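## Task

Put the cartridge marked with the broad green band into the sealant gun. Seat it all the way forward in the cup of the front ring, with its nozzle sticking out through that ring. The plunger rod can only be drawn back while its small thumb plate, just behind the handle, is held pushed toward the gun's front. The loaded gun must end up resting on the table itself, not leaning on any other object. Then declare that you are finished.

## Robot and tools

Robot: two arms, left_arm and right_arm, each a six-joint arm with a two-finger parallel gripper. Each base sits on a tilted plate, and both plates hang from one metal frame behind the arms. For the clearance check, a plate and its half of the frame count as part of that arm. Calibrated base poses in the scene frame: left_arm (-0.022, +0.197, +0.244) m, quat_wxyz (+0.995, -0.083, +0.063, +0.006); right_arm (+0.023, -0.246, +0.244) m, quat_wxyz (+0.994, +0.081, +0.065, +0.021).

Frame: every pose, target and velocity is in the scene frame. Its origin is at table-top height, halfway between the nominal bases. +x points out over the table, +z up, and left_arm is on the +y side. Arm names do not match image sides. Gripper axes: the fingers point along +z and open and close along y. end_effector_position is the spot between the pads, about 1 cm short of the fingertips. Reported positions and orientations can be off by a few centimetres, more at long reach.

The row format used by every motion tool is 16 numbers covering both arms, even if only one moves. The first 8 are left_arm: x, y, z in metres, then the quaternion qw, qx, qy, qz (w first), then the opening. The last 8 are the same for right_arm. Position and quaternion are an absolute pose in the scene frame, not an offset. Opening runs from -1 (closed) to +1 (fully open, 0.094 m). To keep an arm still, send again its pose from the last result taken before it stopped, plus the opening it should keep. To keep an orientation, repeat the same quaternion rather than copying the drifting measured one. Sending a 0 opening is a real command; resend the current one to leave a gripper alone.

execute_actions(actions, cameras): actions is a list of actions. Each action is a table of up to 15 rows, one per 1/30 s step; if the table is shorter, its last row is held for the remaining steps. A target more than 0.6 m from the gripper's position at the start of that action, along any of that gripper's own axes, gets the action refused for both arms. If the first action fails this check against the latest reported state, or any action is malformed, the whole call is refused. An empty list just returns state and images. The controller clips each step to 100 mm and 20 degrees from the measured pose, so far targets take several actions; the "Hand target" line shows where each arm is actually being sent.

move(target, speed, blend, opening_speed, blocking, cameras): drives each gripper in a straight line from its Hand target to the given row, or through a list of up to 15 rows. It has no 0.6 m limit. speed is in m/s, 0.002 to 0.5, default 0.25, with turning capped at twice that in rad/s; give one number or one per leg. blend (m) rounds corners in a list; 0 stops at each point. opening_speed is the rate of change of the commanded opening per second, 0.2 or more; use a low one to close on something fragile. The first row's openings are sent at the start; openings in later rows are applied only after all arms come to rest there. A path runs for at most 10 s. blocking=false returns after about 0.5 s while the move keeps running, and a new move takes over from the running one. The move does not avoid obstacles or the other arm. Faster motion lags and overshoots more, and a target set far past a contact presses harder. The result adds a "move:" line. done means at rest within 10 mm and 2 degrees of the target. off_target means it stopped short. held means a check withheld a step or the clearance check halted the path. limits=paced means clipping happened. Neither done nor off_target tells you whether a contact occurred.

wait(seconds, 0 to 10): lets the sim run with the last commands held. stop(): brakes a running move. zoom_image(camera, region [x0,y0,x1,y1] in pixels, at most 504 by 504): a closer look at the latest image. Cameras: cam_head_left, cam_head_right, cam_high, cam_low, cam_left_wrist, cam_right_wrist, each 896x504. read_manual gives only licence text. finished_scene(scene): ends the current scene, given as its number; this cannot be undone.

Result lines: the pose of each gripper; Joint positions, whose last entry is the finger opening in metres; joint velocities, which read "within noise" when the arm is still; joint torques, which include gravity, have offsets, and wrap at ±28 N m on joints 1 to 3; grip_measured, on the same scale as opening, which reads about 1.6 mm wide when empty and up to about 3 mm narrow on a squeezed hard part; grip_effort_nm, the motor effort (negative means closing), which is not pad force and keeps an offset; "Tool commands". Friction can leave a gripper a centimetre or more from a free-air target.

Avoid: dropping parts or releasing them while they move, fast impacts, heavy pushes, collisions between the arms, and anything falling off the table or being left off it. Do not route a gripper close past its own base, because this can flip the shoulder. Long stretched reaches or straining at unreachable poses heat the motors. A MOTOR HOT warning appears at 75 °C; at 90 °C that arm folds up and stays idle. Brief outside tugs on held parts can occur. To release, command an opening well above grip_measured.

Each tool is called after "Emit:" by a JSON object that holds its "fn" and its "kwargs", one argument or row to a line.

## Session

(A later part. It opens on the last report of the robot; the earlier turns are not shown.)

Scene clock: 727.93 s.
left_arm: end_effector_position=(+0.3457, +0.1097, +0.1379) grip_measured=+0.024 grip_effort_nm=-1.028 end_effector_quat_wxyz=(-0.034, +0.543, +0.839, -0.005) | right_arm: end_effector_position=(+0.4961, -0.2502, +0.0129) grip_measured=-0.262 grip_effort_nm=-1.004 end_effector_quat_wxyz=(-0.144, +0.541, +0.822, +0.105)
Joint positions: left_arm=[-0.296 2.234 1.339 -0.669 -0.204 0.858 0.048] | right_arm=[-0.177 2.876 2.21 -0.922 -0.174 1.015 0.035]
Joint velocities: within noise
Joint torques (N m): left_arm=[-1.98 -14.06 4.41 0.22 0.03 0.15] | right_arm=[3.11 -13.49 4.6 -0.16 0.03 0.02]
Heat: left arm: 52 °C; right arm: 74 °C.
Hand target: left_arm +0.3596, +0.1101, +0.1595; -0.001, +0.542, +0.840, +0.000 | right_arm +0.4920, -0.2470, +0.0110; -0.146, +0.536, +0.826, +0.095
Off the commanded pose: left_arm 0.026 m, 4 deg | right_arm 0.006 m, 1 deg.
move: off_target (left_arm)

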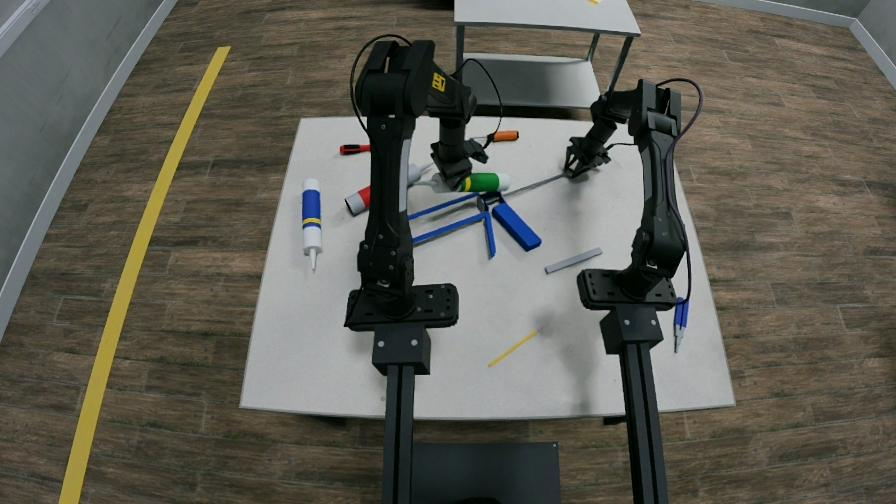

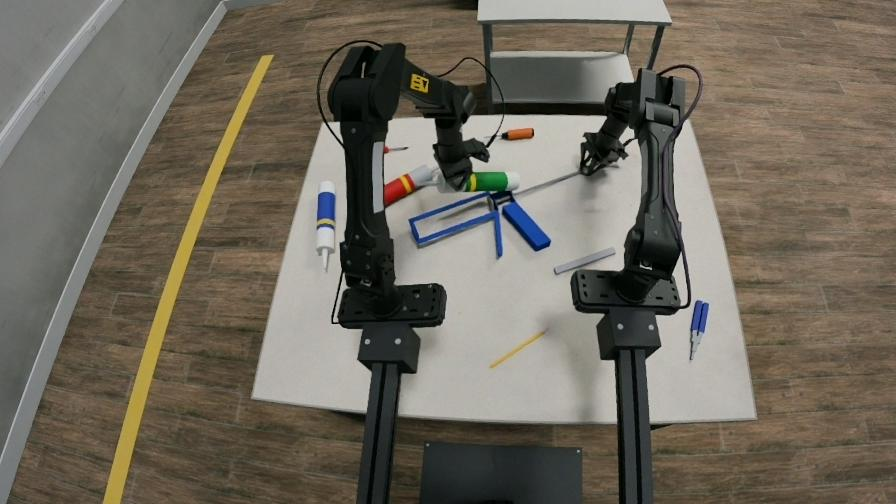

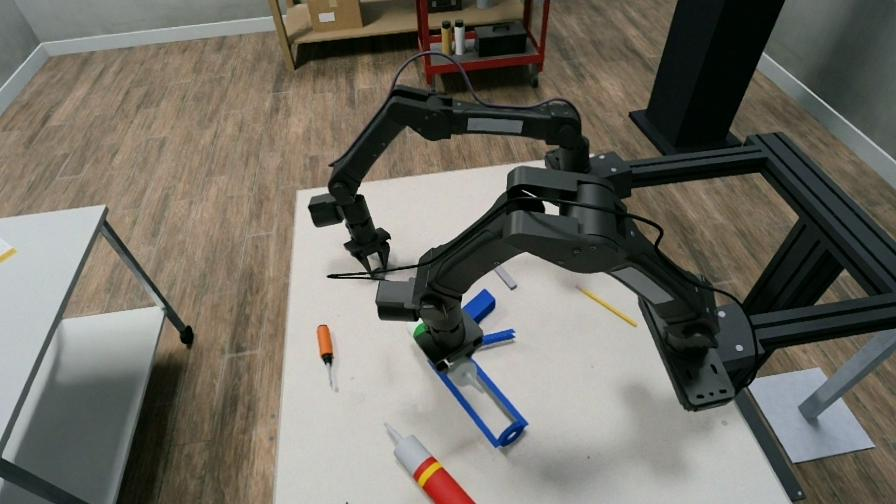

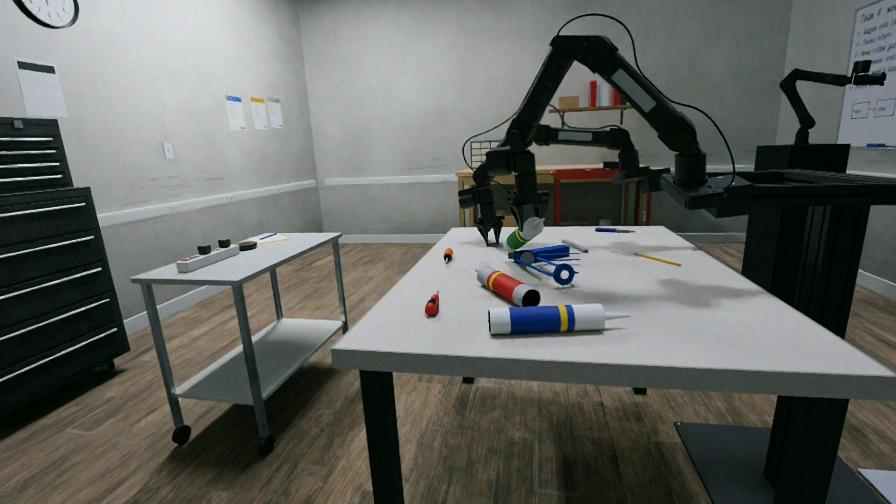

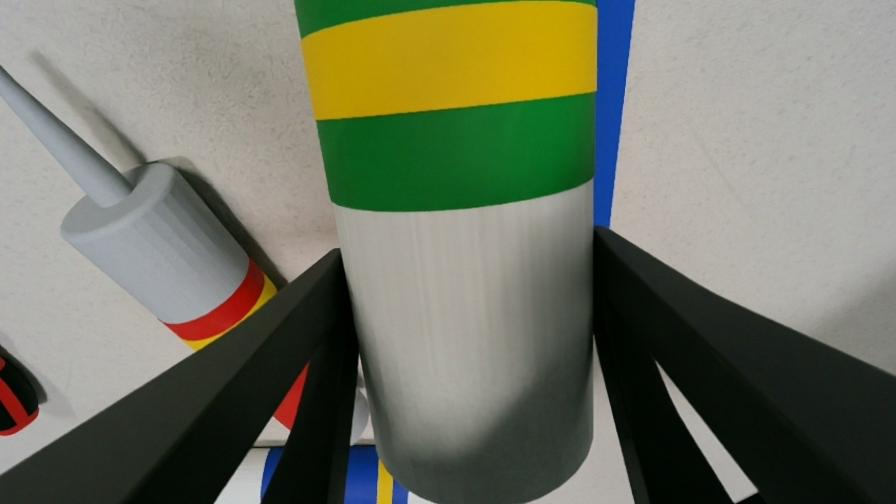

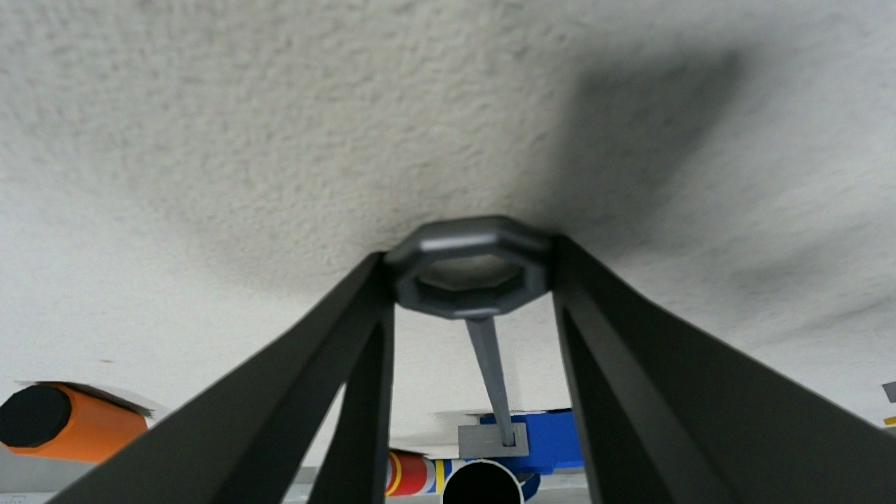

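Emit:
{"fn": "move", "kwargs": {
  "target": [
    [0.38,0.10,0.17,0,0.5424,0.8401,0,-0.25,0.492,-0.247,0.011,-0.1456,0.5363,0.8260,0.0945,-0.45],
    [0.455,0.055,0.17,0,0.5373,0.8434,0,-0.25,0.492,-0.247,0.011,-0.1456,0.5363,0.8260,0.0945,-0.45],
    [0.459,0.045,0.11,0,0.5373,0.8434,0,-0.25,0.492,-0.247,0.011,-0.1456,0.5363,0.8260,0.0945,-0.45]
  ],
  "speed": [0.06,0.1,0.06],
  "blend": [0.01,0.01,0],
  "cameras": ["cam_left_wrist","cam_low","cam_head_right"]
}}

Emit:
{"fn": "zoom_image", "kwargs": {
  "camera": "cam_low",
  "region": [440, 190, 580, 290]
}}

Scene clock: 738.67 s.
left_arm: end_effector_position=(+0.4512, +0.0588, +0.1135) grip_measured=+0.021 grip_effort_nm=-1.023 end_effector_quat_wxyz=(-0.016, +0.535, +0.845, +0.001) | right_arm: end_effector_position=(+0.4961, -0.2502, +0.0129) grip_measured=-0.262 grip_effort_nm=-1.009 end_effector_quat_wxyz=(-0.144, +0.541, +0.822, +0.105)
Joint positions: left_arm=[-0.327 2.664 2.074 -0.944 -0.207 0.814 0.048] | right_arm=[-0.177 2.876 2.21 -0.922 -0.174 1.015 0.035]
Joint velocities: within noise
Joint torques (N m): left_arm=[-4.38 -9.95 8.92 0.36 0.09 -0.05] | right_arm=[3.1 -13.57 4.55 -0.17 0.04 0]
Heat: left arm: 54 °C; right arm: 74 °C.
Hand target: left_arm +0.4584, +0.0451, +0.1106; +0.000, +0.537, +0.843, +0.000 | right_arm +0.4920, -0.2470, +0.0110; -0.146, +0.536, +0.826, +0.095
Off the commanded pose: left_arm 0.016 m, 2 deg | right_arm 0.006 m, 1 deg.
move: off_target (left_arm)
Images, in order (width x height): cam_head_right 896x504, cam_low 896x504, cam_left_wrist 896x504.

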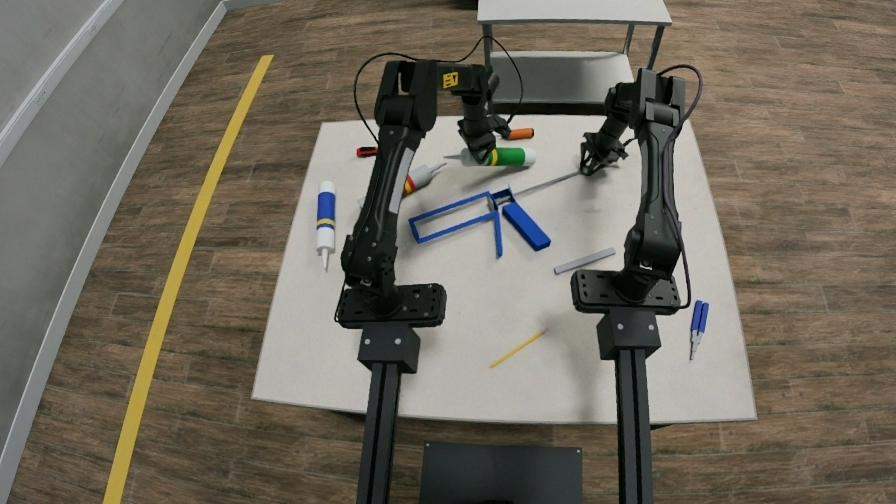

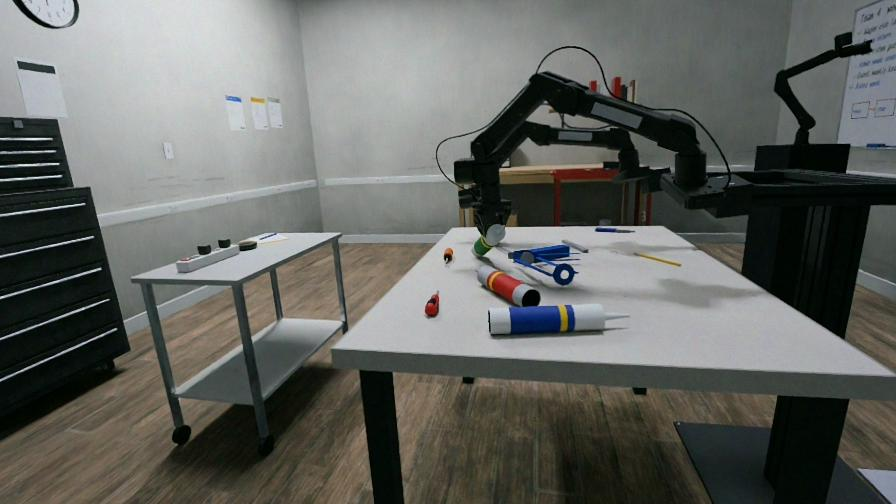

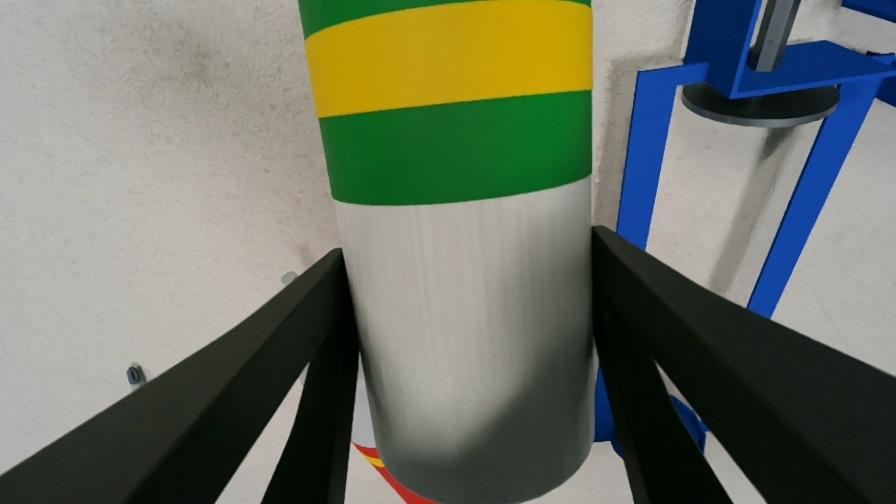

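Scaled by 3.600 from the camera's 896x504 image, which has a finer 1280x720 frame.

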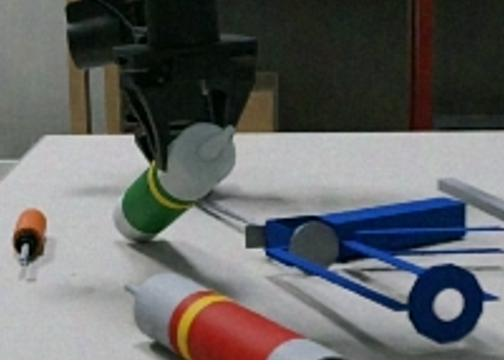

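Emit:
{"fn": "move", "kwargs": {
  "target": [
    [0.459,0.042,0.075,0,0.5373,0.8434,0,-0.25,0.492,-0.247,0.011,-0.1456,0.5363,0.8260,0.0945,-0.45]
  ],
  "speed": [0.04],
  "cameras": ["cam_left_wrist","cam_low"]
}}

Emit:
{"fn": "zoom_image", "kwargs": {
  "camera": "cam_low",
  "region": [440, 190, 580, 290]
}}

Scene clock: 742.63 s.
left_arm: end_effector_position=(+0.4511, +0.0512, +0.0794) grip_measured=+0.021 grip_effort_nm=-1.023 end_effector_quat_wxyz=(-0.014, +0.535, +0.845, +0.000) | right_arm: end_effector_position=(+0.4961, -0.2502, +0.0129) grip_measured=-0.262 grip_effort_nm=-1.009 end_effector_quat_wxyz=(-0.144, +0.541, +0.822, +0.105)
Joint positions: left_arm=[-0.327 2.749 2.098 -0.879 -0.205 0.814 0.048] | right_arm=[-0.177 2.876 2.21 -0.922 -0.174 1.015 0.035]
Joint velocities: within noise
Joint torques (N m): left_arm=[-3.64 -10.02 8.75 0.35 0.07 0.04] | right_arm=[3.08 -13.57 4.55 -0.16 0.03 0.02]
Heat: left arm: 53 °C; right arm: 74 °C.
Hand target: left_arm +0.4586, +0.0421, +0.0755; +0.000, +0.537, +0.843, +0.000 | right_arm +0.4920, -0.2470, +0.0110; -0.146, +0.536, +0.826, +0.095
Off the commanded pose: left_arm 0.013 m, 2 deg | right_arm 0.006 m, 1 deg.
move: off_target (left_arm)
Images, in order (width x height): cam_low 896x504, cam_left_wrist 896x504.

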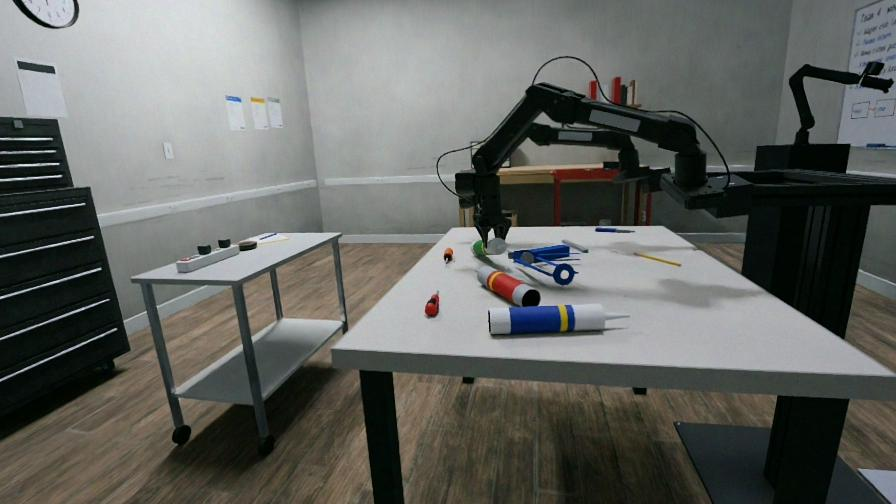

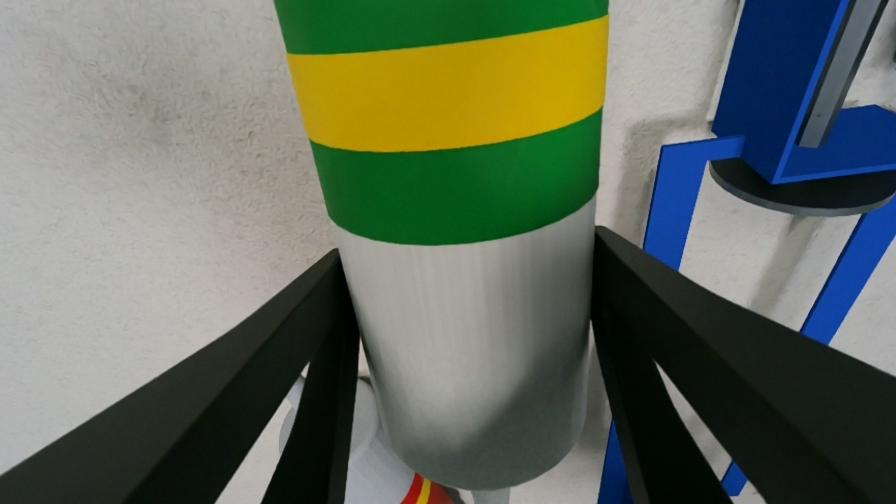

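Scaled by 3.600 from the camera's 896x504 image, which has a finer 1280x720 frame.

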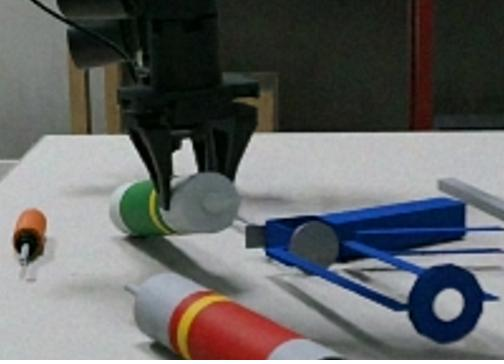

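Emit:
{"fn": "move", "kwargs": {
  "target": [
    [0.460,0.042,0.035,0,0.5373,0.8434,0,-0.25,0.492,-0.247,0.011,-0.1456,0.5363,0.8260,0.0945,-0.45]
  ],
  "speed": [0.04],
  "cameras": ["cam_left_wrist","cam_low"]
}}

Emit:
{"fn": "zoom_image", "kwargs": {
  "camera": "cam_low",
  "region": [440, 190, 580, 290]
}}

Scene clock: 750.97 s.
left_arm: end_effector_position=(+0.4516, +0.0462, +0.0399) grip_measured=+0.020 grip_effort_nm=-1.023 end_effector_quat_wxyz=(-0.013, +0.536, +0.844, +0.000) | right_arm: end_effector_position=(+0.4961, -0.2502, +0.0129) grip_measured=-0.262 grip_effort_nm=-1.004 end_effector_quat_wxyz=(-0.144, +0.541, +0.822, +0.105)
Joint positions: left_arm=[-0.32 2.859 2.155 -0.823 -0.203 0.825 0.048] | right_arm=[-0.177 2.876 2.21 -0.922 -0.174 1.015 0.035]
Joint velocities: within noise
Joint torques (N m): left_arm=[-2.96 -10.21 8.62 0.33 0.05 0.12] | right_arm=[3.07 -13.55 4.59 -0.17 0.02 -0.01]
Heat: left arm: 51 °C; right arm: 75 °C. Fold the right arm in close to its base, or ease its load, before you think long.
Hand target: left_arm +0.4597, +0.0422, +0.0354; +0.000, +0.537, +0.843, +0.000 | right_arm +0.4920, -0.2470, +0.0110; -0.146, +0.536, +0.826, +0.095
Off the commanded pose: left_arm 0.011 m, 1 deg | right_arm 0.006 m, 1 deg.
MOTOR HOT: joint 2 (shoulder) of the right arm reports 75 °C; the controller's stop level is 90 °C. To cool a motor, set the load down, stop pushing, or move to a pose that needs little force.
move: off_target (left_arm)
Images, in order (width x height): cam_low 896x504, cam_left_wrist 896x504.

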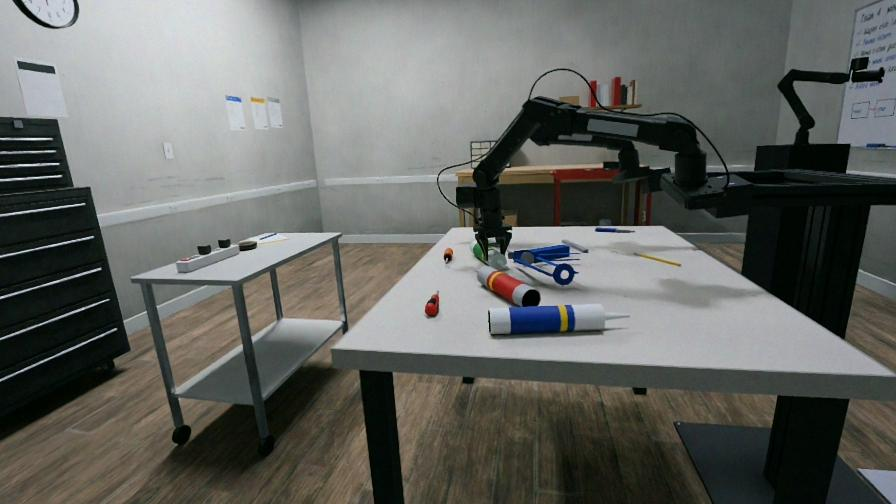

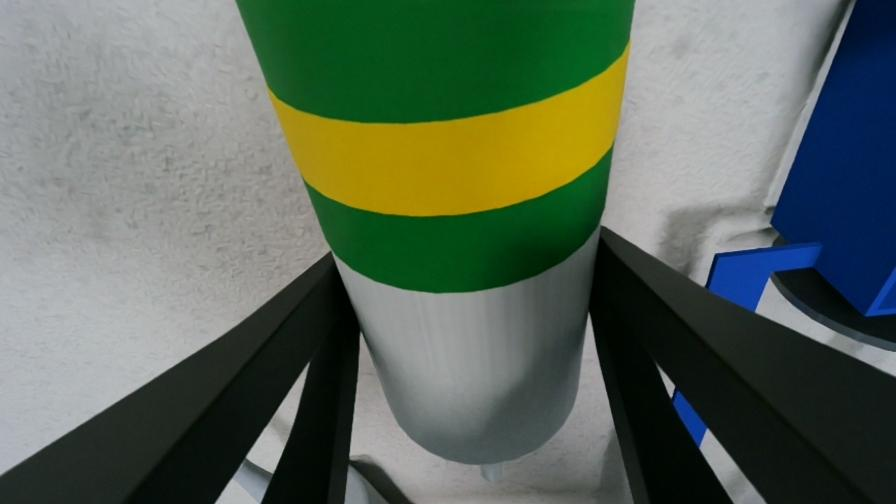

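Scaled by 3.600 from the camera's 896x504 image, which has a finer 1280x720 frame.

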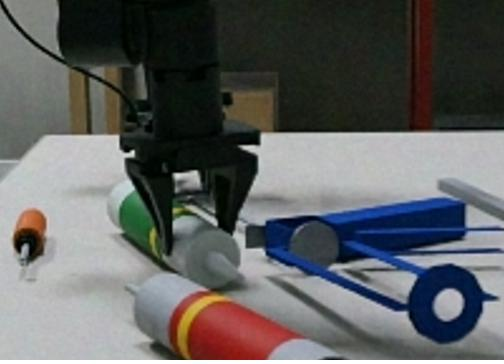

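Emit:
{"fn": "move", "kwargs": {
  "target": [
    [0.460,0.042,0.036,0,0.5373,0.8434,0,-0.25,0.494,-0.250,0.011,-0.1456,0.5363,0.8260,0.0945,0.1]
  ],
  "speed": [0.05],
  "opening_speed": 0.5,
  "cameras": ["cam_right_wrist"]
}}

Emit:
{"fn": "move", "kwargs": {
  "target": [
    [0.460,0.042,0.036,0,0.5373,0.8434,0,-0.25,0.505,-0.27,0.090,-0.1456,0.5363,0.8260,0.0945,0.1],
    [0.460,0.042,0.036,0,0.5373,0.8434,0,-0.25,0.40,-0.32,0.24,0,0.3584,0.9336,0,0.1],
    [0.460,0.042,0.036,0,0.5373,0.8434,0,-0.25,0.26,-0.36,0.25,0,0.0,1.0,0,0.1]
  ],
  "speed": [0.08,0.2,0.2],
  "blend": [0.02,0.03,0],
  "cameras": ["cam_right_wrist","cam_high"]
}}

Scene clock: 755.77 s.
left_arm: end_effector_position=(+0.4516, +0.0462, +0.0399) grip_measured=+0.020 grip_effort_nm=-1.028 end_effector_quat_wxyz=(-0.013, +0.536, +0.844, +0.000) | right_arm: end_effector_position=(+0.4922, -0.2502, +0.0137) grip_measured=+0.097 grip_effort_nm=0.183 end_effector_quat_wxyz=(-0.150, +0.540, +0.822, +0.100)
Joint positions: left_arm=[-0.32 2.859 2.155 -0.823 -0.203 0.825 0.048] | right_arm=[-0.177 2.876 2.211 -0.94 -0.171 1.014 0.052]
Joint velocities: within noise
Joint torques (N m): left_arm=[-3.02 -10.28 8.51 0.33 0.06 0.14] | right_arm=[2.62 -12.64 6.46 -0.18 0.01 -0.06]
Heat: left arm: 49 °C; right arm: 74 °C. Fold the right arm in close to its base, or ease its load, before you think long.
Hand target: left_arm +0.4597, +0.0422, +0.0364; +0.000, +0.537, +0.843, +0.000 | right_arm +0.4938, -0.2500, +0.0110; -0.145, +0.536, +0.826, +0.095
Off the commanded pose: left_arm 0.010 m, 1 deg | right_arm 0.003 m, 1 deg.
MOTOR HOT: still on. Joint 2 (shoulder) of the right arm reports 74 °C.
move: done
Images, in order (width x height): cam_right_wrist 896x504.

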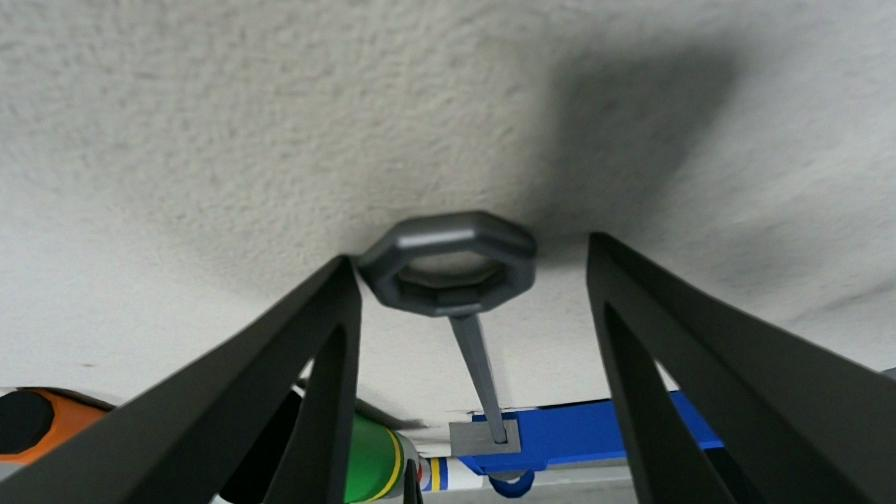

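Scene clock: 760.80 s.
left_arm: end_effector_position=(+0.4516, +0.0462, +0.0399) grip_measured=+0.020 grip_effort_nm=-1.023 end_effector_quat_wxyz=(-0.013, +0.536, +0.844, +0.000) | right_arm: end_effector_position=(+0.2563, -0.3582, +0.2465) grip_measured=+0.097 grip_effort_nm=0.168 end_effector_quat_wxyz=(-0.018, -0.003, +1.000, +0.001)
Joint positions: left_arm=[-0.32 2.859 2.155 -0.823 -0.203 0.825 0.048] | right_arm=[-0.407 1.412 0.837 -0.846 0.112 -0.376 0.052]
Joint velocities: within noise
Joint torques (N m): left_arm=[-2.92 -10.43 8.61 0.35 0.06 0.13] | right_arm=[-0.27 -7.38 5.11 0.32 -0.1 -0.1]
Heat: left arm: 48 °C; right arm: 74 °C. Fold the right arm in close to its base, or ease its load, before you think long.
Hand target: left_arm +0.4597, +0.0422, +0.0364; +0.000, +0.537, +0.843, +0.000 | right_arm +0.2600, -0.3600, +0.2501; +0.000, +0.000, +1.000, +0.000
Off the commanded pose: left_arm 0.010 m, 1 deg | right_arm 0.005 m, 2 deg.
MOTOR HOT: still on. Joint 2 (shoulder) of the right arm reports 74 °C.
move: done
Images, in order (width x height): cam_high 896x504, cam_right_wrist 896x504.

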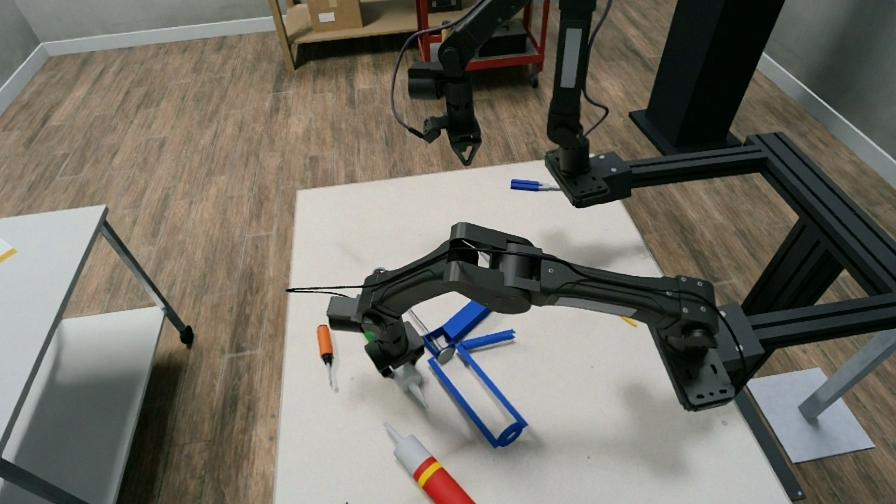

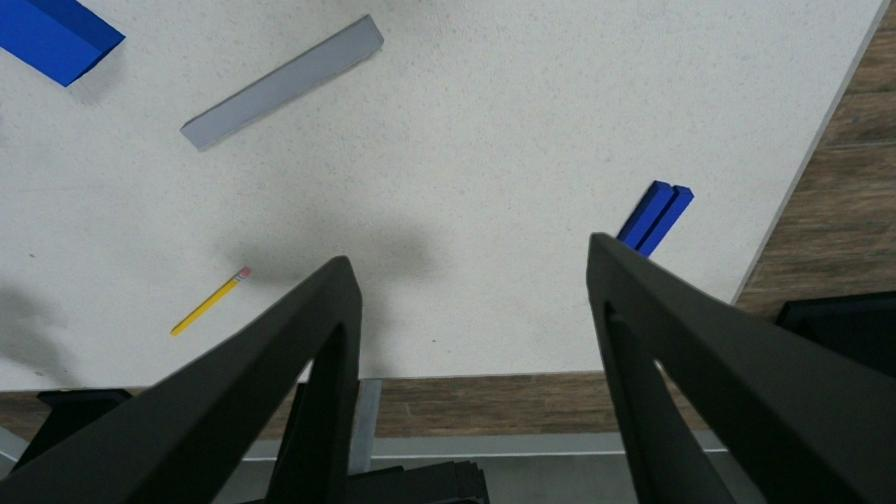

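Emit:
{"fn": "move", "kwargs": {
  "target": [
    [0.460,0.042,0.050,0,0.5373,0.8434,0,-0.25,0.26,-0.36,0.25,0,0.0,1.0,0,0.1],
    [0.432,0.101,0.050,0,0.5373,0.8434,0,-0.25,0.26,-0.36,0.25,0,0.0,1.0,0,0.1]
  ],
  "speed": [0.05,0.05],
  "cameras": ["cam_left_wrist","cam_low","cam_head_right"]
}}

Emit:
{"fn": "zoom_image", "kwargs": {
  "camera": "cam_low",
  "region": [440, 190, 580, 290]
}}

Scene clock: 766.87 s.
left_arm: end_effector_position=(+0.4245, +0.0900, +0.0363) grip_measured=+0.020 grip_effort_nm=-1.033 end_effector_quat_wxyz=(-0.007, +0.538, +0.843, -0.012) | right_arm: end_effector_position=(+0.2563, -0.3581, +0.2465) grip_measured=+0.097 grip_effort_nm=0.168 end_effector_quat_wxyz=(-0.018, -0.003, +1.000, +0.001)
Joint positions: left_arm=[-0.237 2.695 1.807 -0.618 -0.172 0.914 0.048] | right_arm=[-0.407 1.412 0.837 -0.846 0.112 -0.377 0.052]
Joint velocities: within noise
Joint torques (N m): left_arm=[-1.66 -14.26 3.3 0.22 -0.14 0.23] | right_arm=[-0.27 -7.41 5.07 0.33 -0.11 -0.05]
Heat: left arm: 49 °C; right arm: 71 °C.
Hand target: left_arm +0.4318, +0.1010, +0.0495; -0.001, +0.537, +0.844, +0.000 | right_arm +0.2600, -0.3601, +0.2501; +0.000, +0.000, +1.000, +0.000
Off the commanded pose: left_arm 0.019 m, 2 deg | right_arm 0.005 m, 2 deg.
MOTOR HOT: cleared for the motors of the right arm.
move: off_target (left_arm)
Images, in order (width x height): cam_head_right 896x504, cam_low 896x504, cam_left_wrist 896x504.

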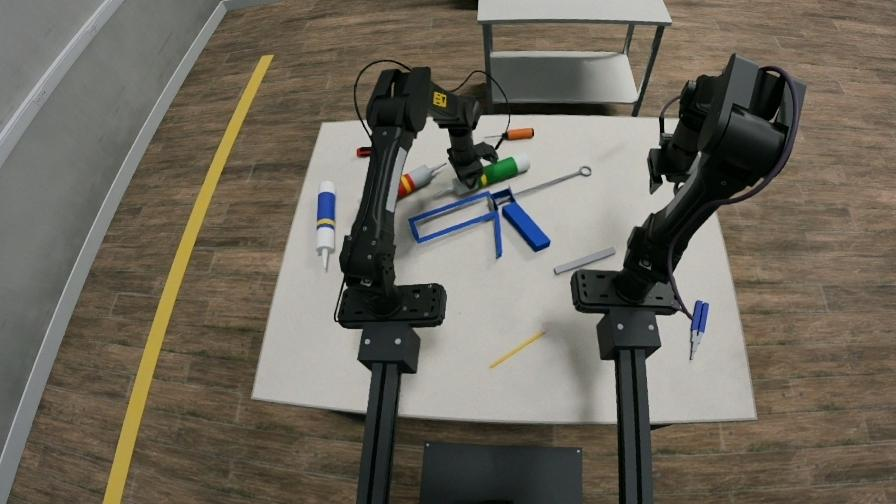

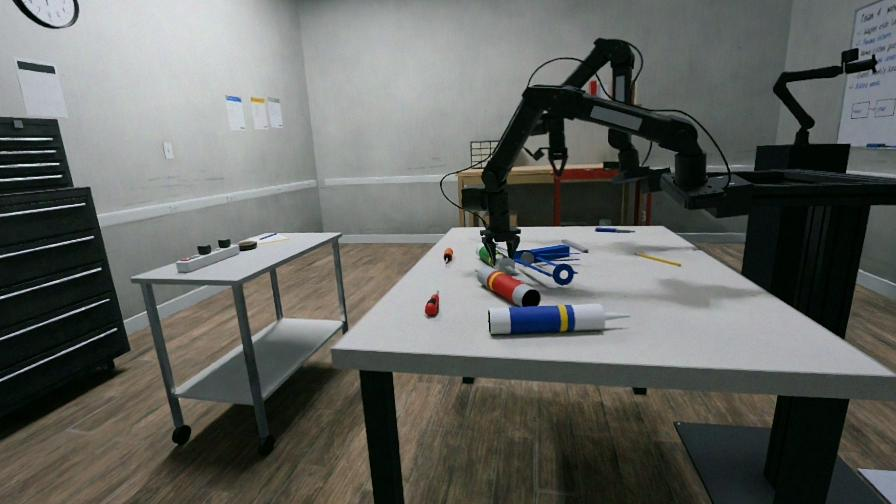

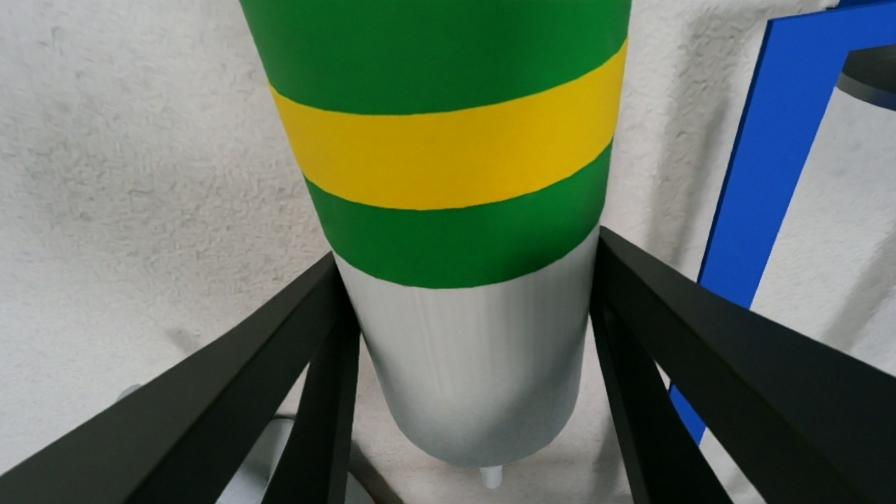

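Scaled by 3.600 from the camera's 896x504 image, which has a finer 1280x720 frame.

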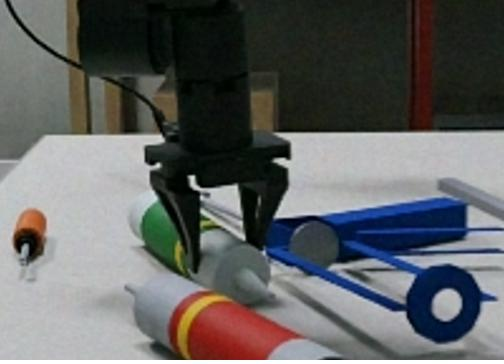

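Emit:
{"fn": "move", "kwargs": {
  "target": [
    [0.430,0.095,0.040,0,0.5373,0.8434,0,0.45,0.26,-0.36,0.25,0,0.0,1.0,0,0.1]
  ],
  "speed": [0.05],
  "opening_speed": 0.6,
  "cameras": ["cam_left_wrist"]
}}

Emit:
{"fn": "move", "kwargs": {
  "target": [
    [0.432,0.088,0.085,0,0.5373,0.8434,0,0.45,0.26,-0.36,0.25,0,0.0,1.0,0,0.1],
    [0.447,0.045,0.080,0,0.5373,0.8434,0,0.45,0.26,-0.36,0.25,0,0.0,1.0,0,0.1]
  ],
  "speed": [0.08,0.1],
  "cameras": ["cam_left_wrist"]
}}

Scene clock: 771.53 s.
left_arm: end_effector_position=(+0.4244, +0.0927, +0.0357) grip_measured=+0.447 grip_effort_nm=0.149 end_effector_quat_wxyz=(-0.009, +0.538, +0.843, -0.006) | right_arm: end_effector_position=(+0.2563, -0.3581, +0.2465) grip_measured=+0.097 grip_effort_nm=0.173 end_effector_quat_wxyz=(-0.017, -0.003, +1.000, +0.001)
Joint positions: left_arm=[-0.236 2.694 1.803 -0.616 -0.186 0.914 0.068] | right_arm=[-0.407 1.412 0.837 -0.846 0.111 -0.377 0.052]
Joint velocities: within noise
Joint torques (N m): left_arm=[-2.35 -11.99 4.1 0.38 -0.03 0.11] | right_arm=[-0.27 -7.41 5.05 0.35 -0.12 -0.05]
Heat: left arm: 52 °C; right arm: 69 °C.
Hand target: left_arm +0.4301, +0.0951, +0.0401; +0.000, +0.537, +0.843, +0.000 | right_arm +0.2600, -0.3600, +0.2501; +0.000, +0.000, +1.000, +0.000
Off the commanded pose: left_arm 0.007 m, 1 deg | right_arm 0.005 m, 2 deg.
move: done
Images, in order (width x height): cam_left_wrist 896x504.

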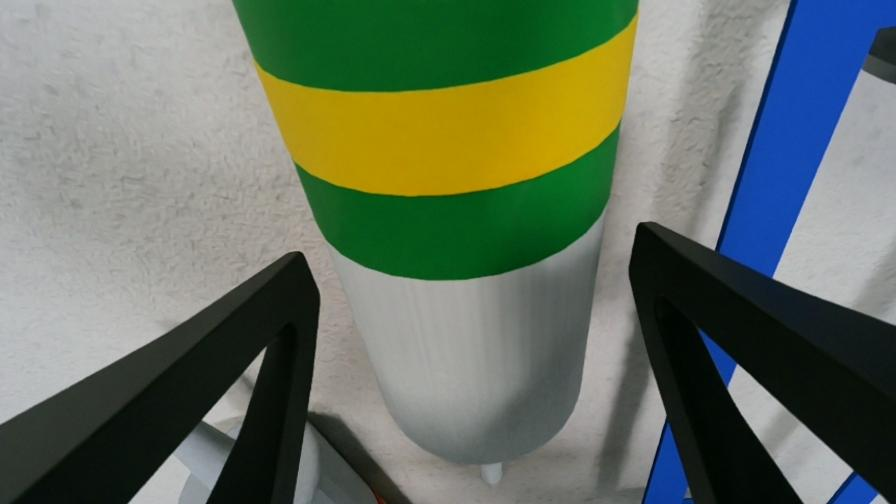

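Scene clock: 773.30 s.
left_arm: end_effector_position=(+0.4506, +0.0506, +0.0855) grip_measured=+0.447 grip_effort_nm=0.144 end_effector_quat_wxyz=(+0.010, +0.536, +0.844, +0.001) | right_arm: end_effector_position=(+0.2563, -0.3581, +0.2465) grip_measured=+0.097 grip_effort_nm=0.168 end_effector_quat_wxyz=(-0.017, -0.003, +1.000, +0.001)
Joint positions: left_arm=[-0.327 2.681 1.983 -0.784 -0.194 0.826 0.068] | right_arm=[-0.407 1.412 0.837 -0.846 0.111 -0.377 0.052]
Joint velocities: within noise
Joint torques (N m): left_arm=[-3.88 -9.74 8.29 0.08 -0.06 -0.11] | right_arm=[-0.29 -7.35 5.14 0.32 -0.11 -0.08]
Heat: left arm: 52 °C; right arm: 68 °C.
Hand target: left_arm +0.4468, +0.0451, +0.0800; +0.001, +0.537, +0.843, +0.000 | right_arm +0.2600, -0.3600, +0.2501; +0.000, +0.000, +1.000, +0.000
Off the commanded pose: left_arm 0.009 m, 1 deg | right_arm 0.005 m, 2 deg.
move: done
Images, in order (width x height): cam_left_wrist 896x504.

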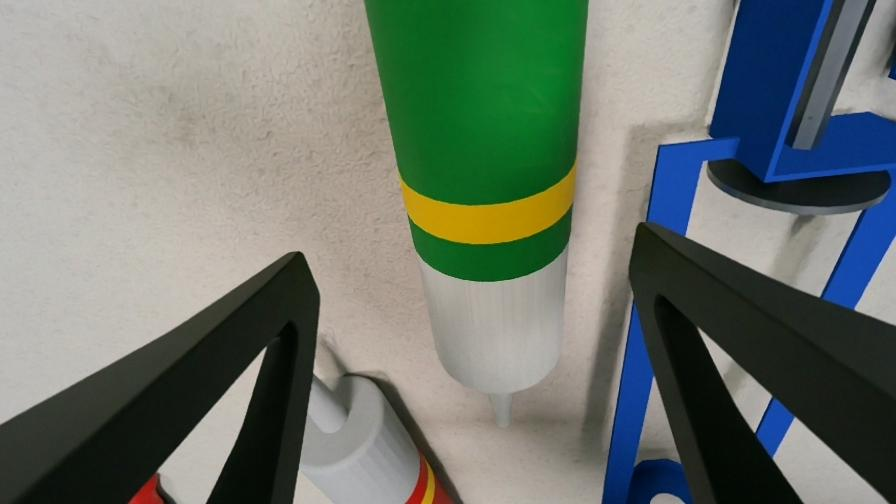

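Emit:
{"fn": "move", "kwargs": {
  "target": [
    [0.449,0.045,0.038,0,0.5373,0.8434,0,0.45,0.26,-0.36,0.25,0,0.0,1.0,0,0.1]
  ],
  "speed": [0.06],
  "cameras": ["cam_left_wrist"]
}}

Scene clock: 780.27 s.
left_arm: end_effector_position=(+0.4423, +0.0451, +0.0461) grip_measured=+0.447 grip_effort_nm=0.139 end_effector_quat_wxyz=(-0.007, +0.539, +0.843, -0.003) | right_arm: end_effector_position=(+0.2563, -0.3581, +0.2465) grip_measured=+0.097 grip_effort_nm=0.168 end_effector_quat_wxyz=(-0.017, -0.003, +1.000, +0.001)
Joint positions: left_arm=[-0.327 2.795 2.041 -0.765 -0.194 0.825 0.068] | right_arm=[-0.407 1.412 0.837 -0.846 0.111 -0.377 0.052]
Joint velocities: within noise
Joint torques (N m): left_arm=[-2.41 -9.65 7.99 0.38 -0.05 0.1] | right_arm=[-0.21 -7.46 5.11 0.32 -0.08 -0.05]
Heat: left arm: 50 °C; right arm: 67 °C.
Hand target: left_arm +0.4486, +0.0452, +0.0383; +0.000, +0.537, +0.843, +0.000 | right_arm +0.2600, -0.3600, +0.2501; +0.000, +0.000, +1.000, +0.000
Off the commanded pose: left_arm 0.011 m, 1 deg | right_arm 0.005 m, 2 deg.
move: off_target (left_arm)
Images, in order (width x height): cam_left_wrist 896x504.

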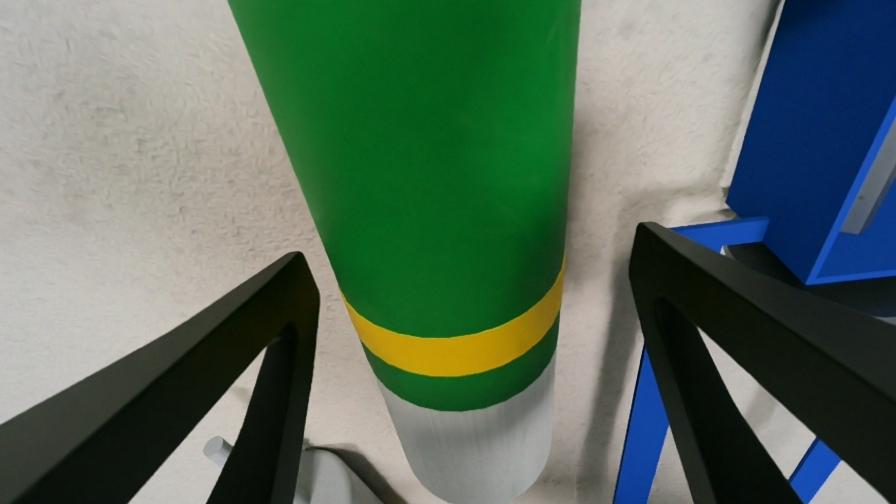

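Emit:
{"fn": "move", "kwargs": {
  "target": [
    [0.451,0.045,0.032,0,0.5373,0.8434,0,0.45,0.26,-0.36,0.25,0,0.0,1.0,0,0.1]
  ],
  "speed": [0.06],
  "cameras": ["cam_left_wrist"]
}}

Emit:
{"fn": "move", "kwargs": {
  "target": [
    [0.451,0.045,0.032,0,0.5373,0.8434,0,-0.25,0.26,-0.36,0.25,0,0.0,1.0,0,0.1]
  ],
  "speed": [0.06],
  "opening_speed": 0.4,
  "cameras": ["cam_left_wrist"]
}}

Scene clock: 783.97 s.
left_arm: end_effector_position=(+0.4457, +0.0453, +0.0406) grip_measured=+0.447 grip_effort_nm=0.144 end_effector_quat_wxyz=(-0.005, +0.537, +0.844, -0.003) | right_arm: end_effector_position=(+0.2563, -0.3581, +0.2465) grip_measured=+0.097 grip_effort_nm=0.173 end_effector_quat_wxyz=(-0.017, -0.003, +1.000, +0.001)
Joint positions: left_arm=[-0.322 2.818 2.068 -0.763 -0.194 0.826 0.068] | right_arm=[-0.407 1.412 0.837 -0.846 0.111 -0.377 0.052]
Joint velocities: within noise
Joint torques (N m): left_arm=[-2.55 -9.62 8.06 0.37 -0.04 0.13] | right_arm=[-0.29 -7.38 5.07 0.34 -0.1 -0.05]
Heat: left arm: 50 °C; right arm: 66 °C.
Hand target: left_arm +0.4506, +0.0451, +0.0323; +0.000, +0.537, +0.843, +0.000 | right_arm +0.2599, -0.3600, +0.2501; +0.000, +0.000, +1.000, +0.000
Off the commanded pose: left_arm 0.010 m, 1 deg | right_arm 0.005 m, 2 deg.
move: done
Images, in order (width x height): cam_left_wrist 896x504.

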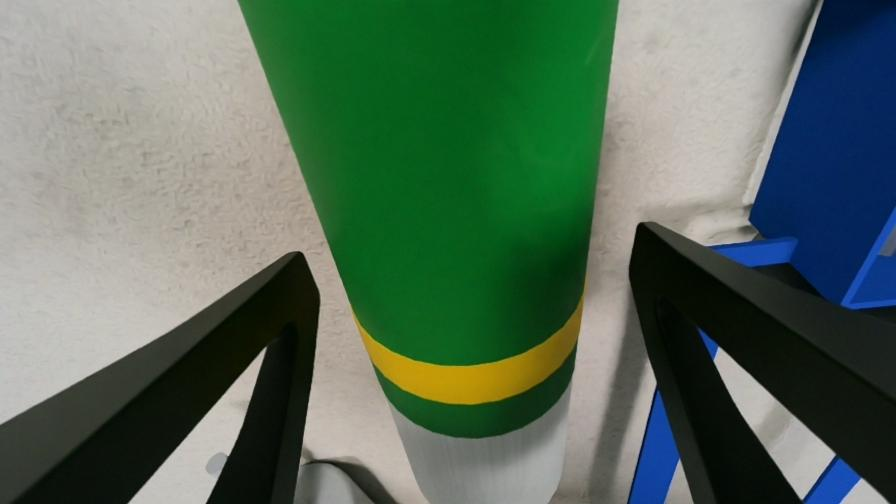

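Scene clock: 785.93 s.
left_arm: end_effector_position=(+0.4458, +0.0454, +0.0406) grip_measured=-0.005 grip_effort_nm=-1.023 end_effector_quat_wxyz=(-0.005, +0.537, +0.844, -0.002) | right_arm: end_effector_position=(+0.2563, -0.3581, +0.2465) grip_measured=+0.097 grip_effort_nm=0.168 end_effector_quat_wxyz=(-0.017, -0.003, +1.000, +0.001)
Joint positions: left_arm=[-0.322 2.818 2.068 -0.763 -0.194 0.826 0.047] | right_arm=[-0.407 1.412 0.837 -0.846 0.111 -0.377 0.052]
Joint velocities: within noise
Joint torques (N m): left_arm=[-2.63 -9.61 8.05 0.38 -0.04 0.14] | right_arm=[-0.23 -7.46 5.08 0.35 -0.09 -0.05]
Heat: left arm: 51 °C; right arm: 66 °C.
Hand target: left_arm +0.4506, +0.0451, +0.0323; +0.000, +0.537, +0.843, +0.000 | right_arm +0.2599, -0.3600, +0.2501; +0.000, +0.000, +1.000, +0.000
Off the commanded pose: left_arm 0.010 m, 1 deg | right_arm 0.005 m, 2 deg.
move: done
Images, in order (width x height): cam_left_wrist 896x504.

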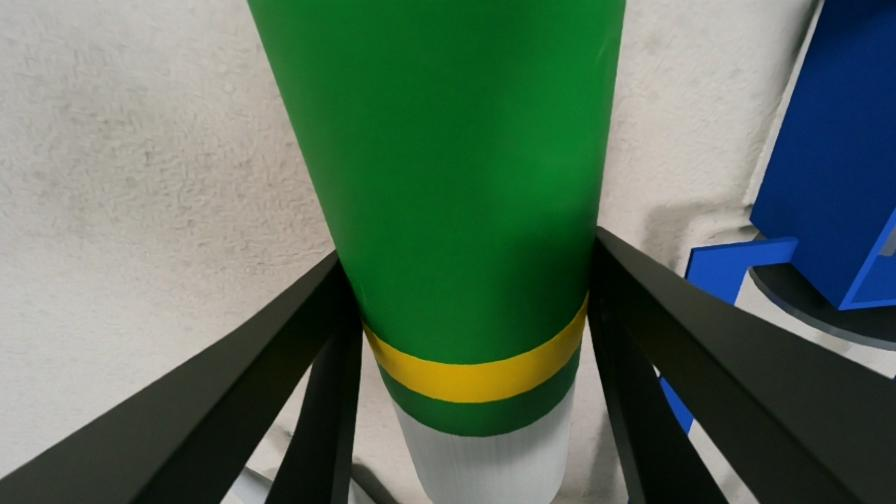

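Emit:
{"fn": "move", "kwargs": {
  "target": [
    [0.451,0.045,0.080,0,0.5373,0.8434,0,-0.25,0.26,-0.36,0.25,0,0.0,1.0,0,0.1],
    [0.440,0.060,0.15,0,0.5373,0.8434,0,-0.25,0.26,-0.36,0.25,0,0.0,1.0,0,0.1]
  ],
  "speed": [0.05,0.08],
  "blend": [0.01,0],
  "cameras": ["cam_left_wrist","cam_low"]
}}

Emit:
{"fn": "zoom_image", "kwargs": {
  "camera": "cam_low",
  "region": [440, 190, 580, 290]
}}

Scene clock: 792.10 s.
left_arm: end_effector_position=(+0.4269, +0.0667, +0.1088) grip_measured=-0.006 grip_effort_nm=-1.028 end_effector_quat_wxyz=(-0.032, +0.539, +0.842, -0.006) | right_arm: end_effector_position=(+0.2563, -0.3581, +0.2465) grip_measured=+0.097 grip_effort_nm=0.168 end_effector_quat_wxyz=(-0.017, -0.003, +1.000, +0.001)
Joint positions: left_arm=[-0.322 2.599 1.919 -0.887 -0.201 0.821 0.047] | right_arm=[-0.407 1.412 0.837 -0.846 0.111 -0.377 0.052]
Joint velocities: within noise
Joint torques (N m): left_arm=[-4.55 -17.94 5.33 -0.09 0.03 -0.1] | right_arm=[-0.23 -7.46 5.09 0.33 -0.11 -0.05]
Heat: left arm: 53 °C; right arm: 65 °C.
Hand target: left_arm +0.4393, +0.0601, +0.1481; +0.000, +0.537, +0.843, +0.000 | right_arm +0.2599, -0.3600, +0.2501; +0.000, +0.000, +1.000, +0.000
Off the commanded pose: left_arm 0.044 m, 4 deg | right_arm 0.005 m, 2 deg.
move: off_target (left_arm)
Images, in order (width x height): cam_low 896x504, cam_left_wrist 896x504.

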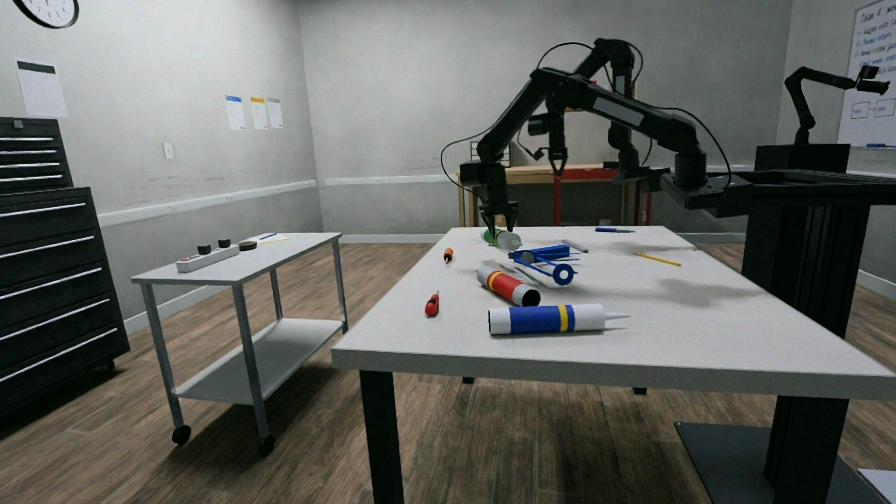

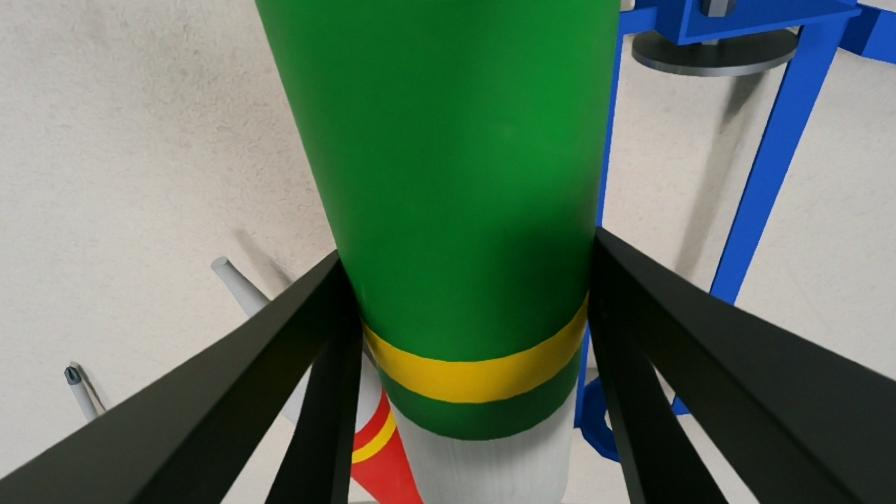

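Scaled by 3.600 from the camera's 896x504 image, which has a finer 1280x720 frame.

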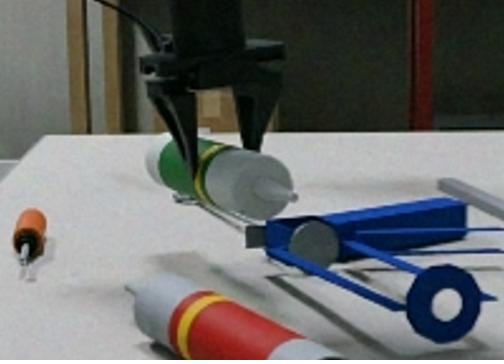

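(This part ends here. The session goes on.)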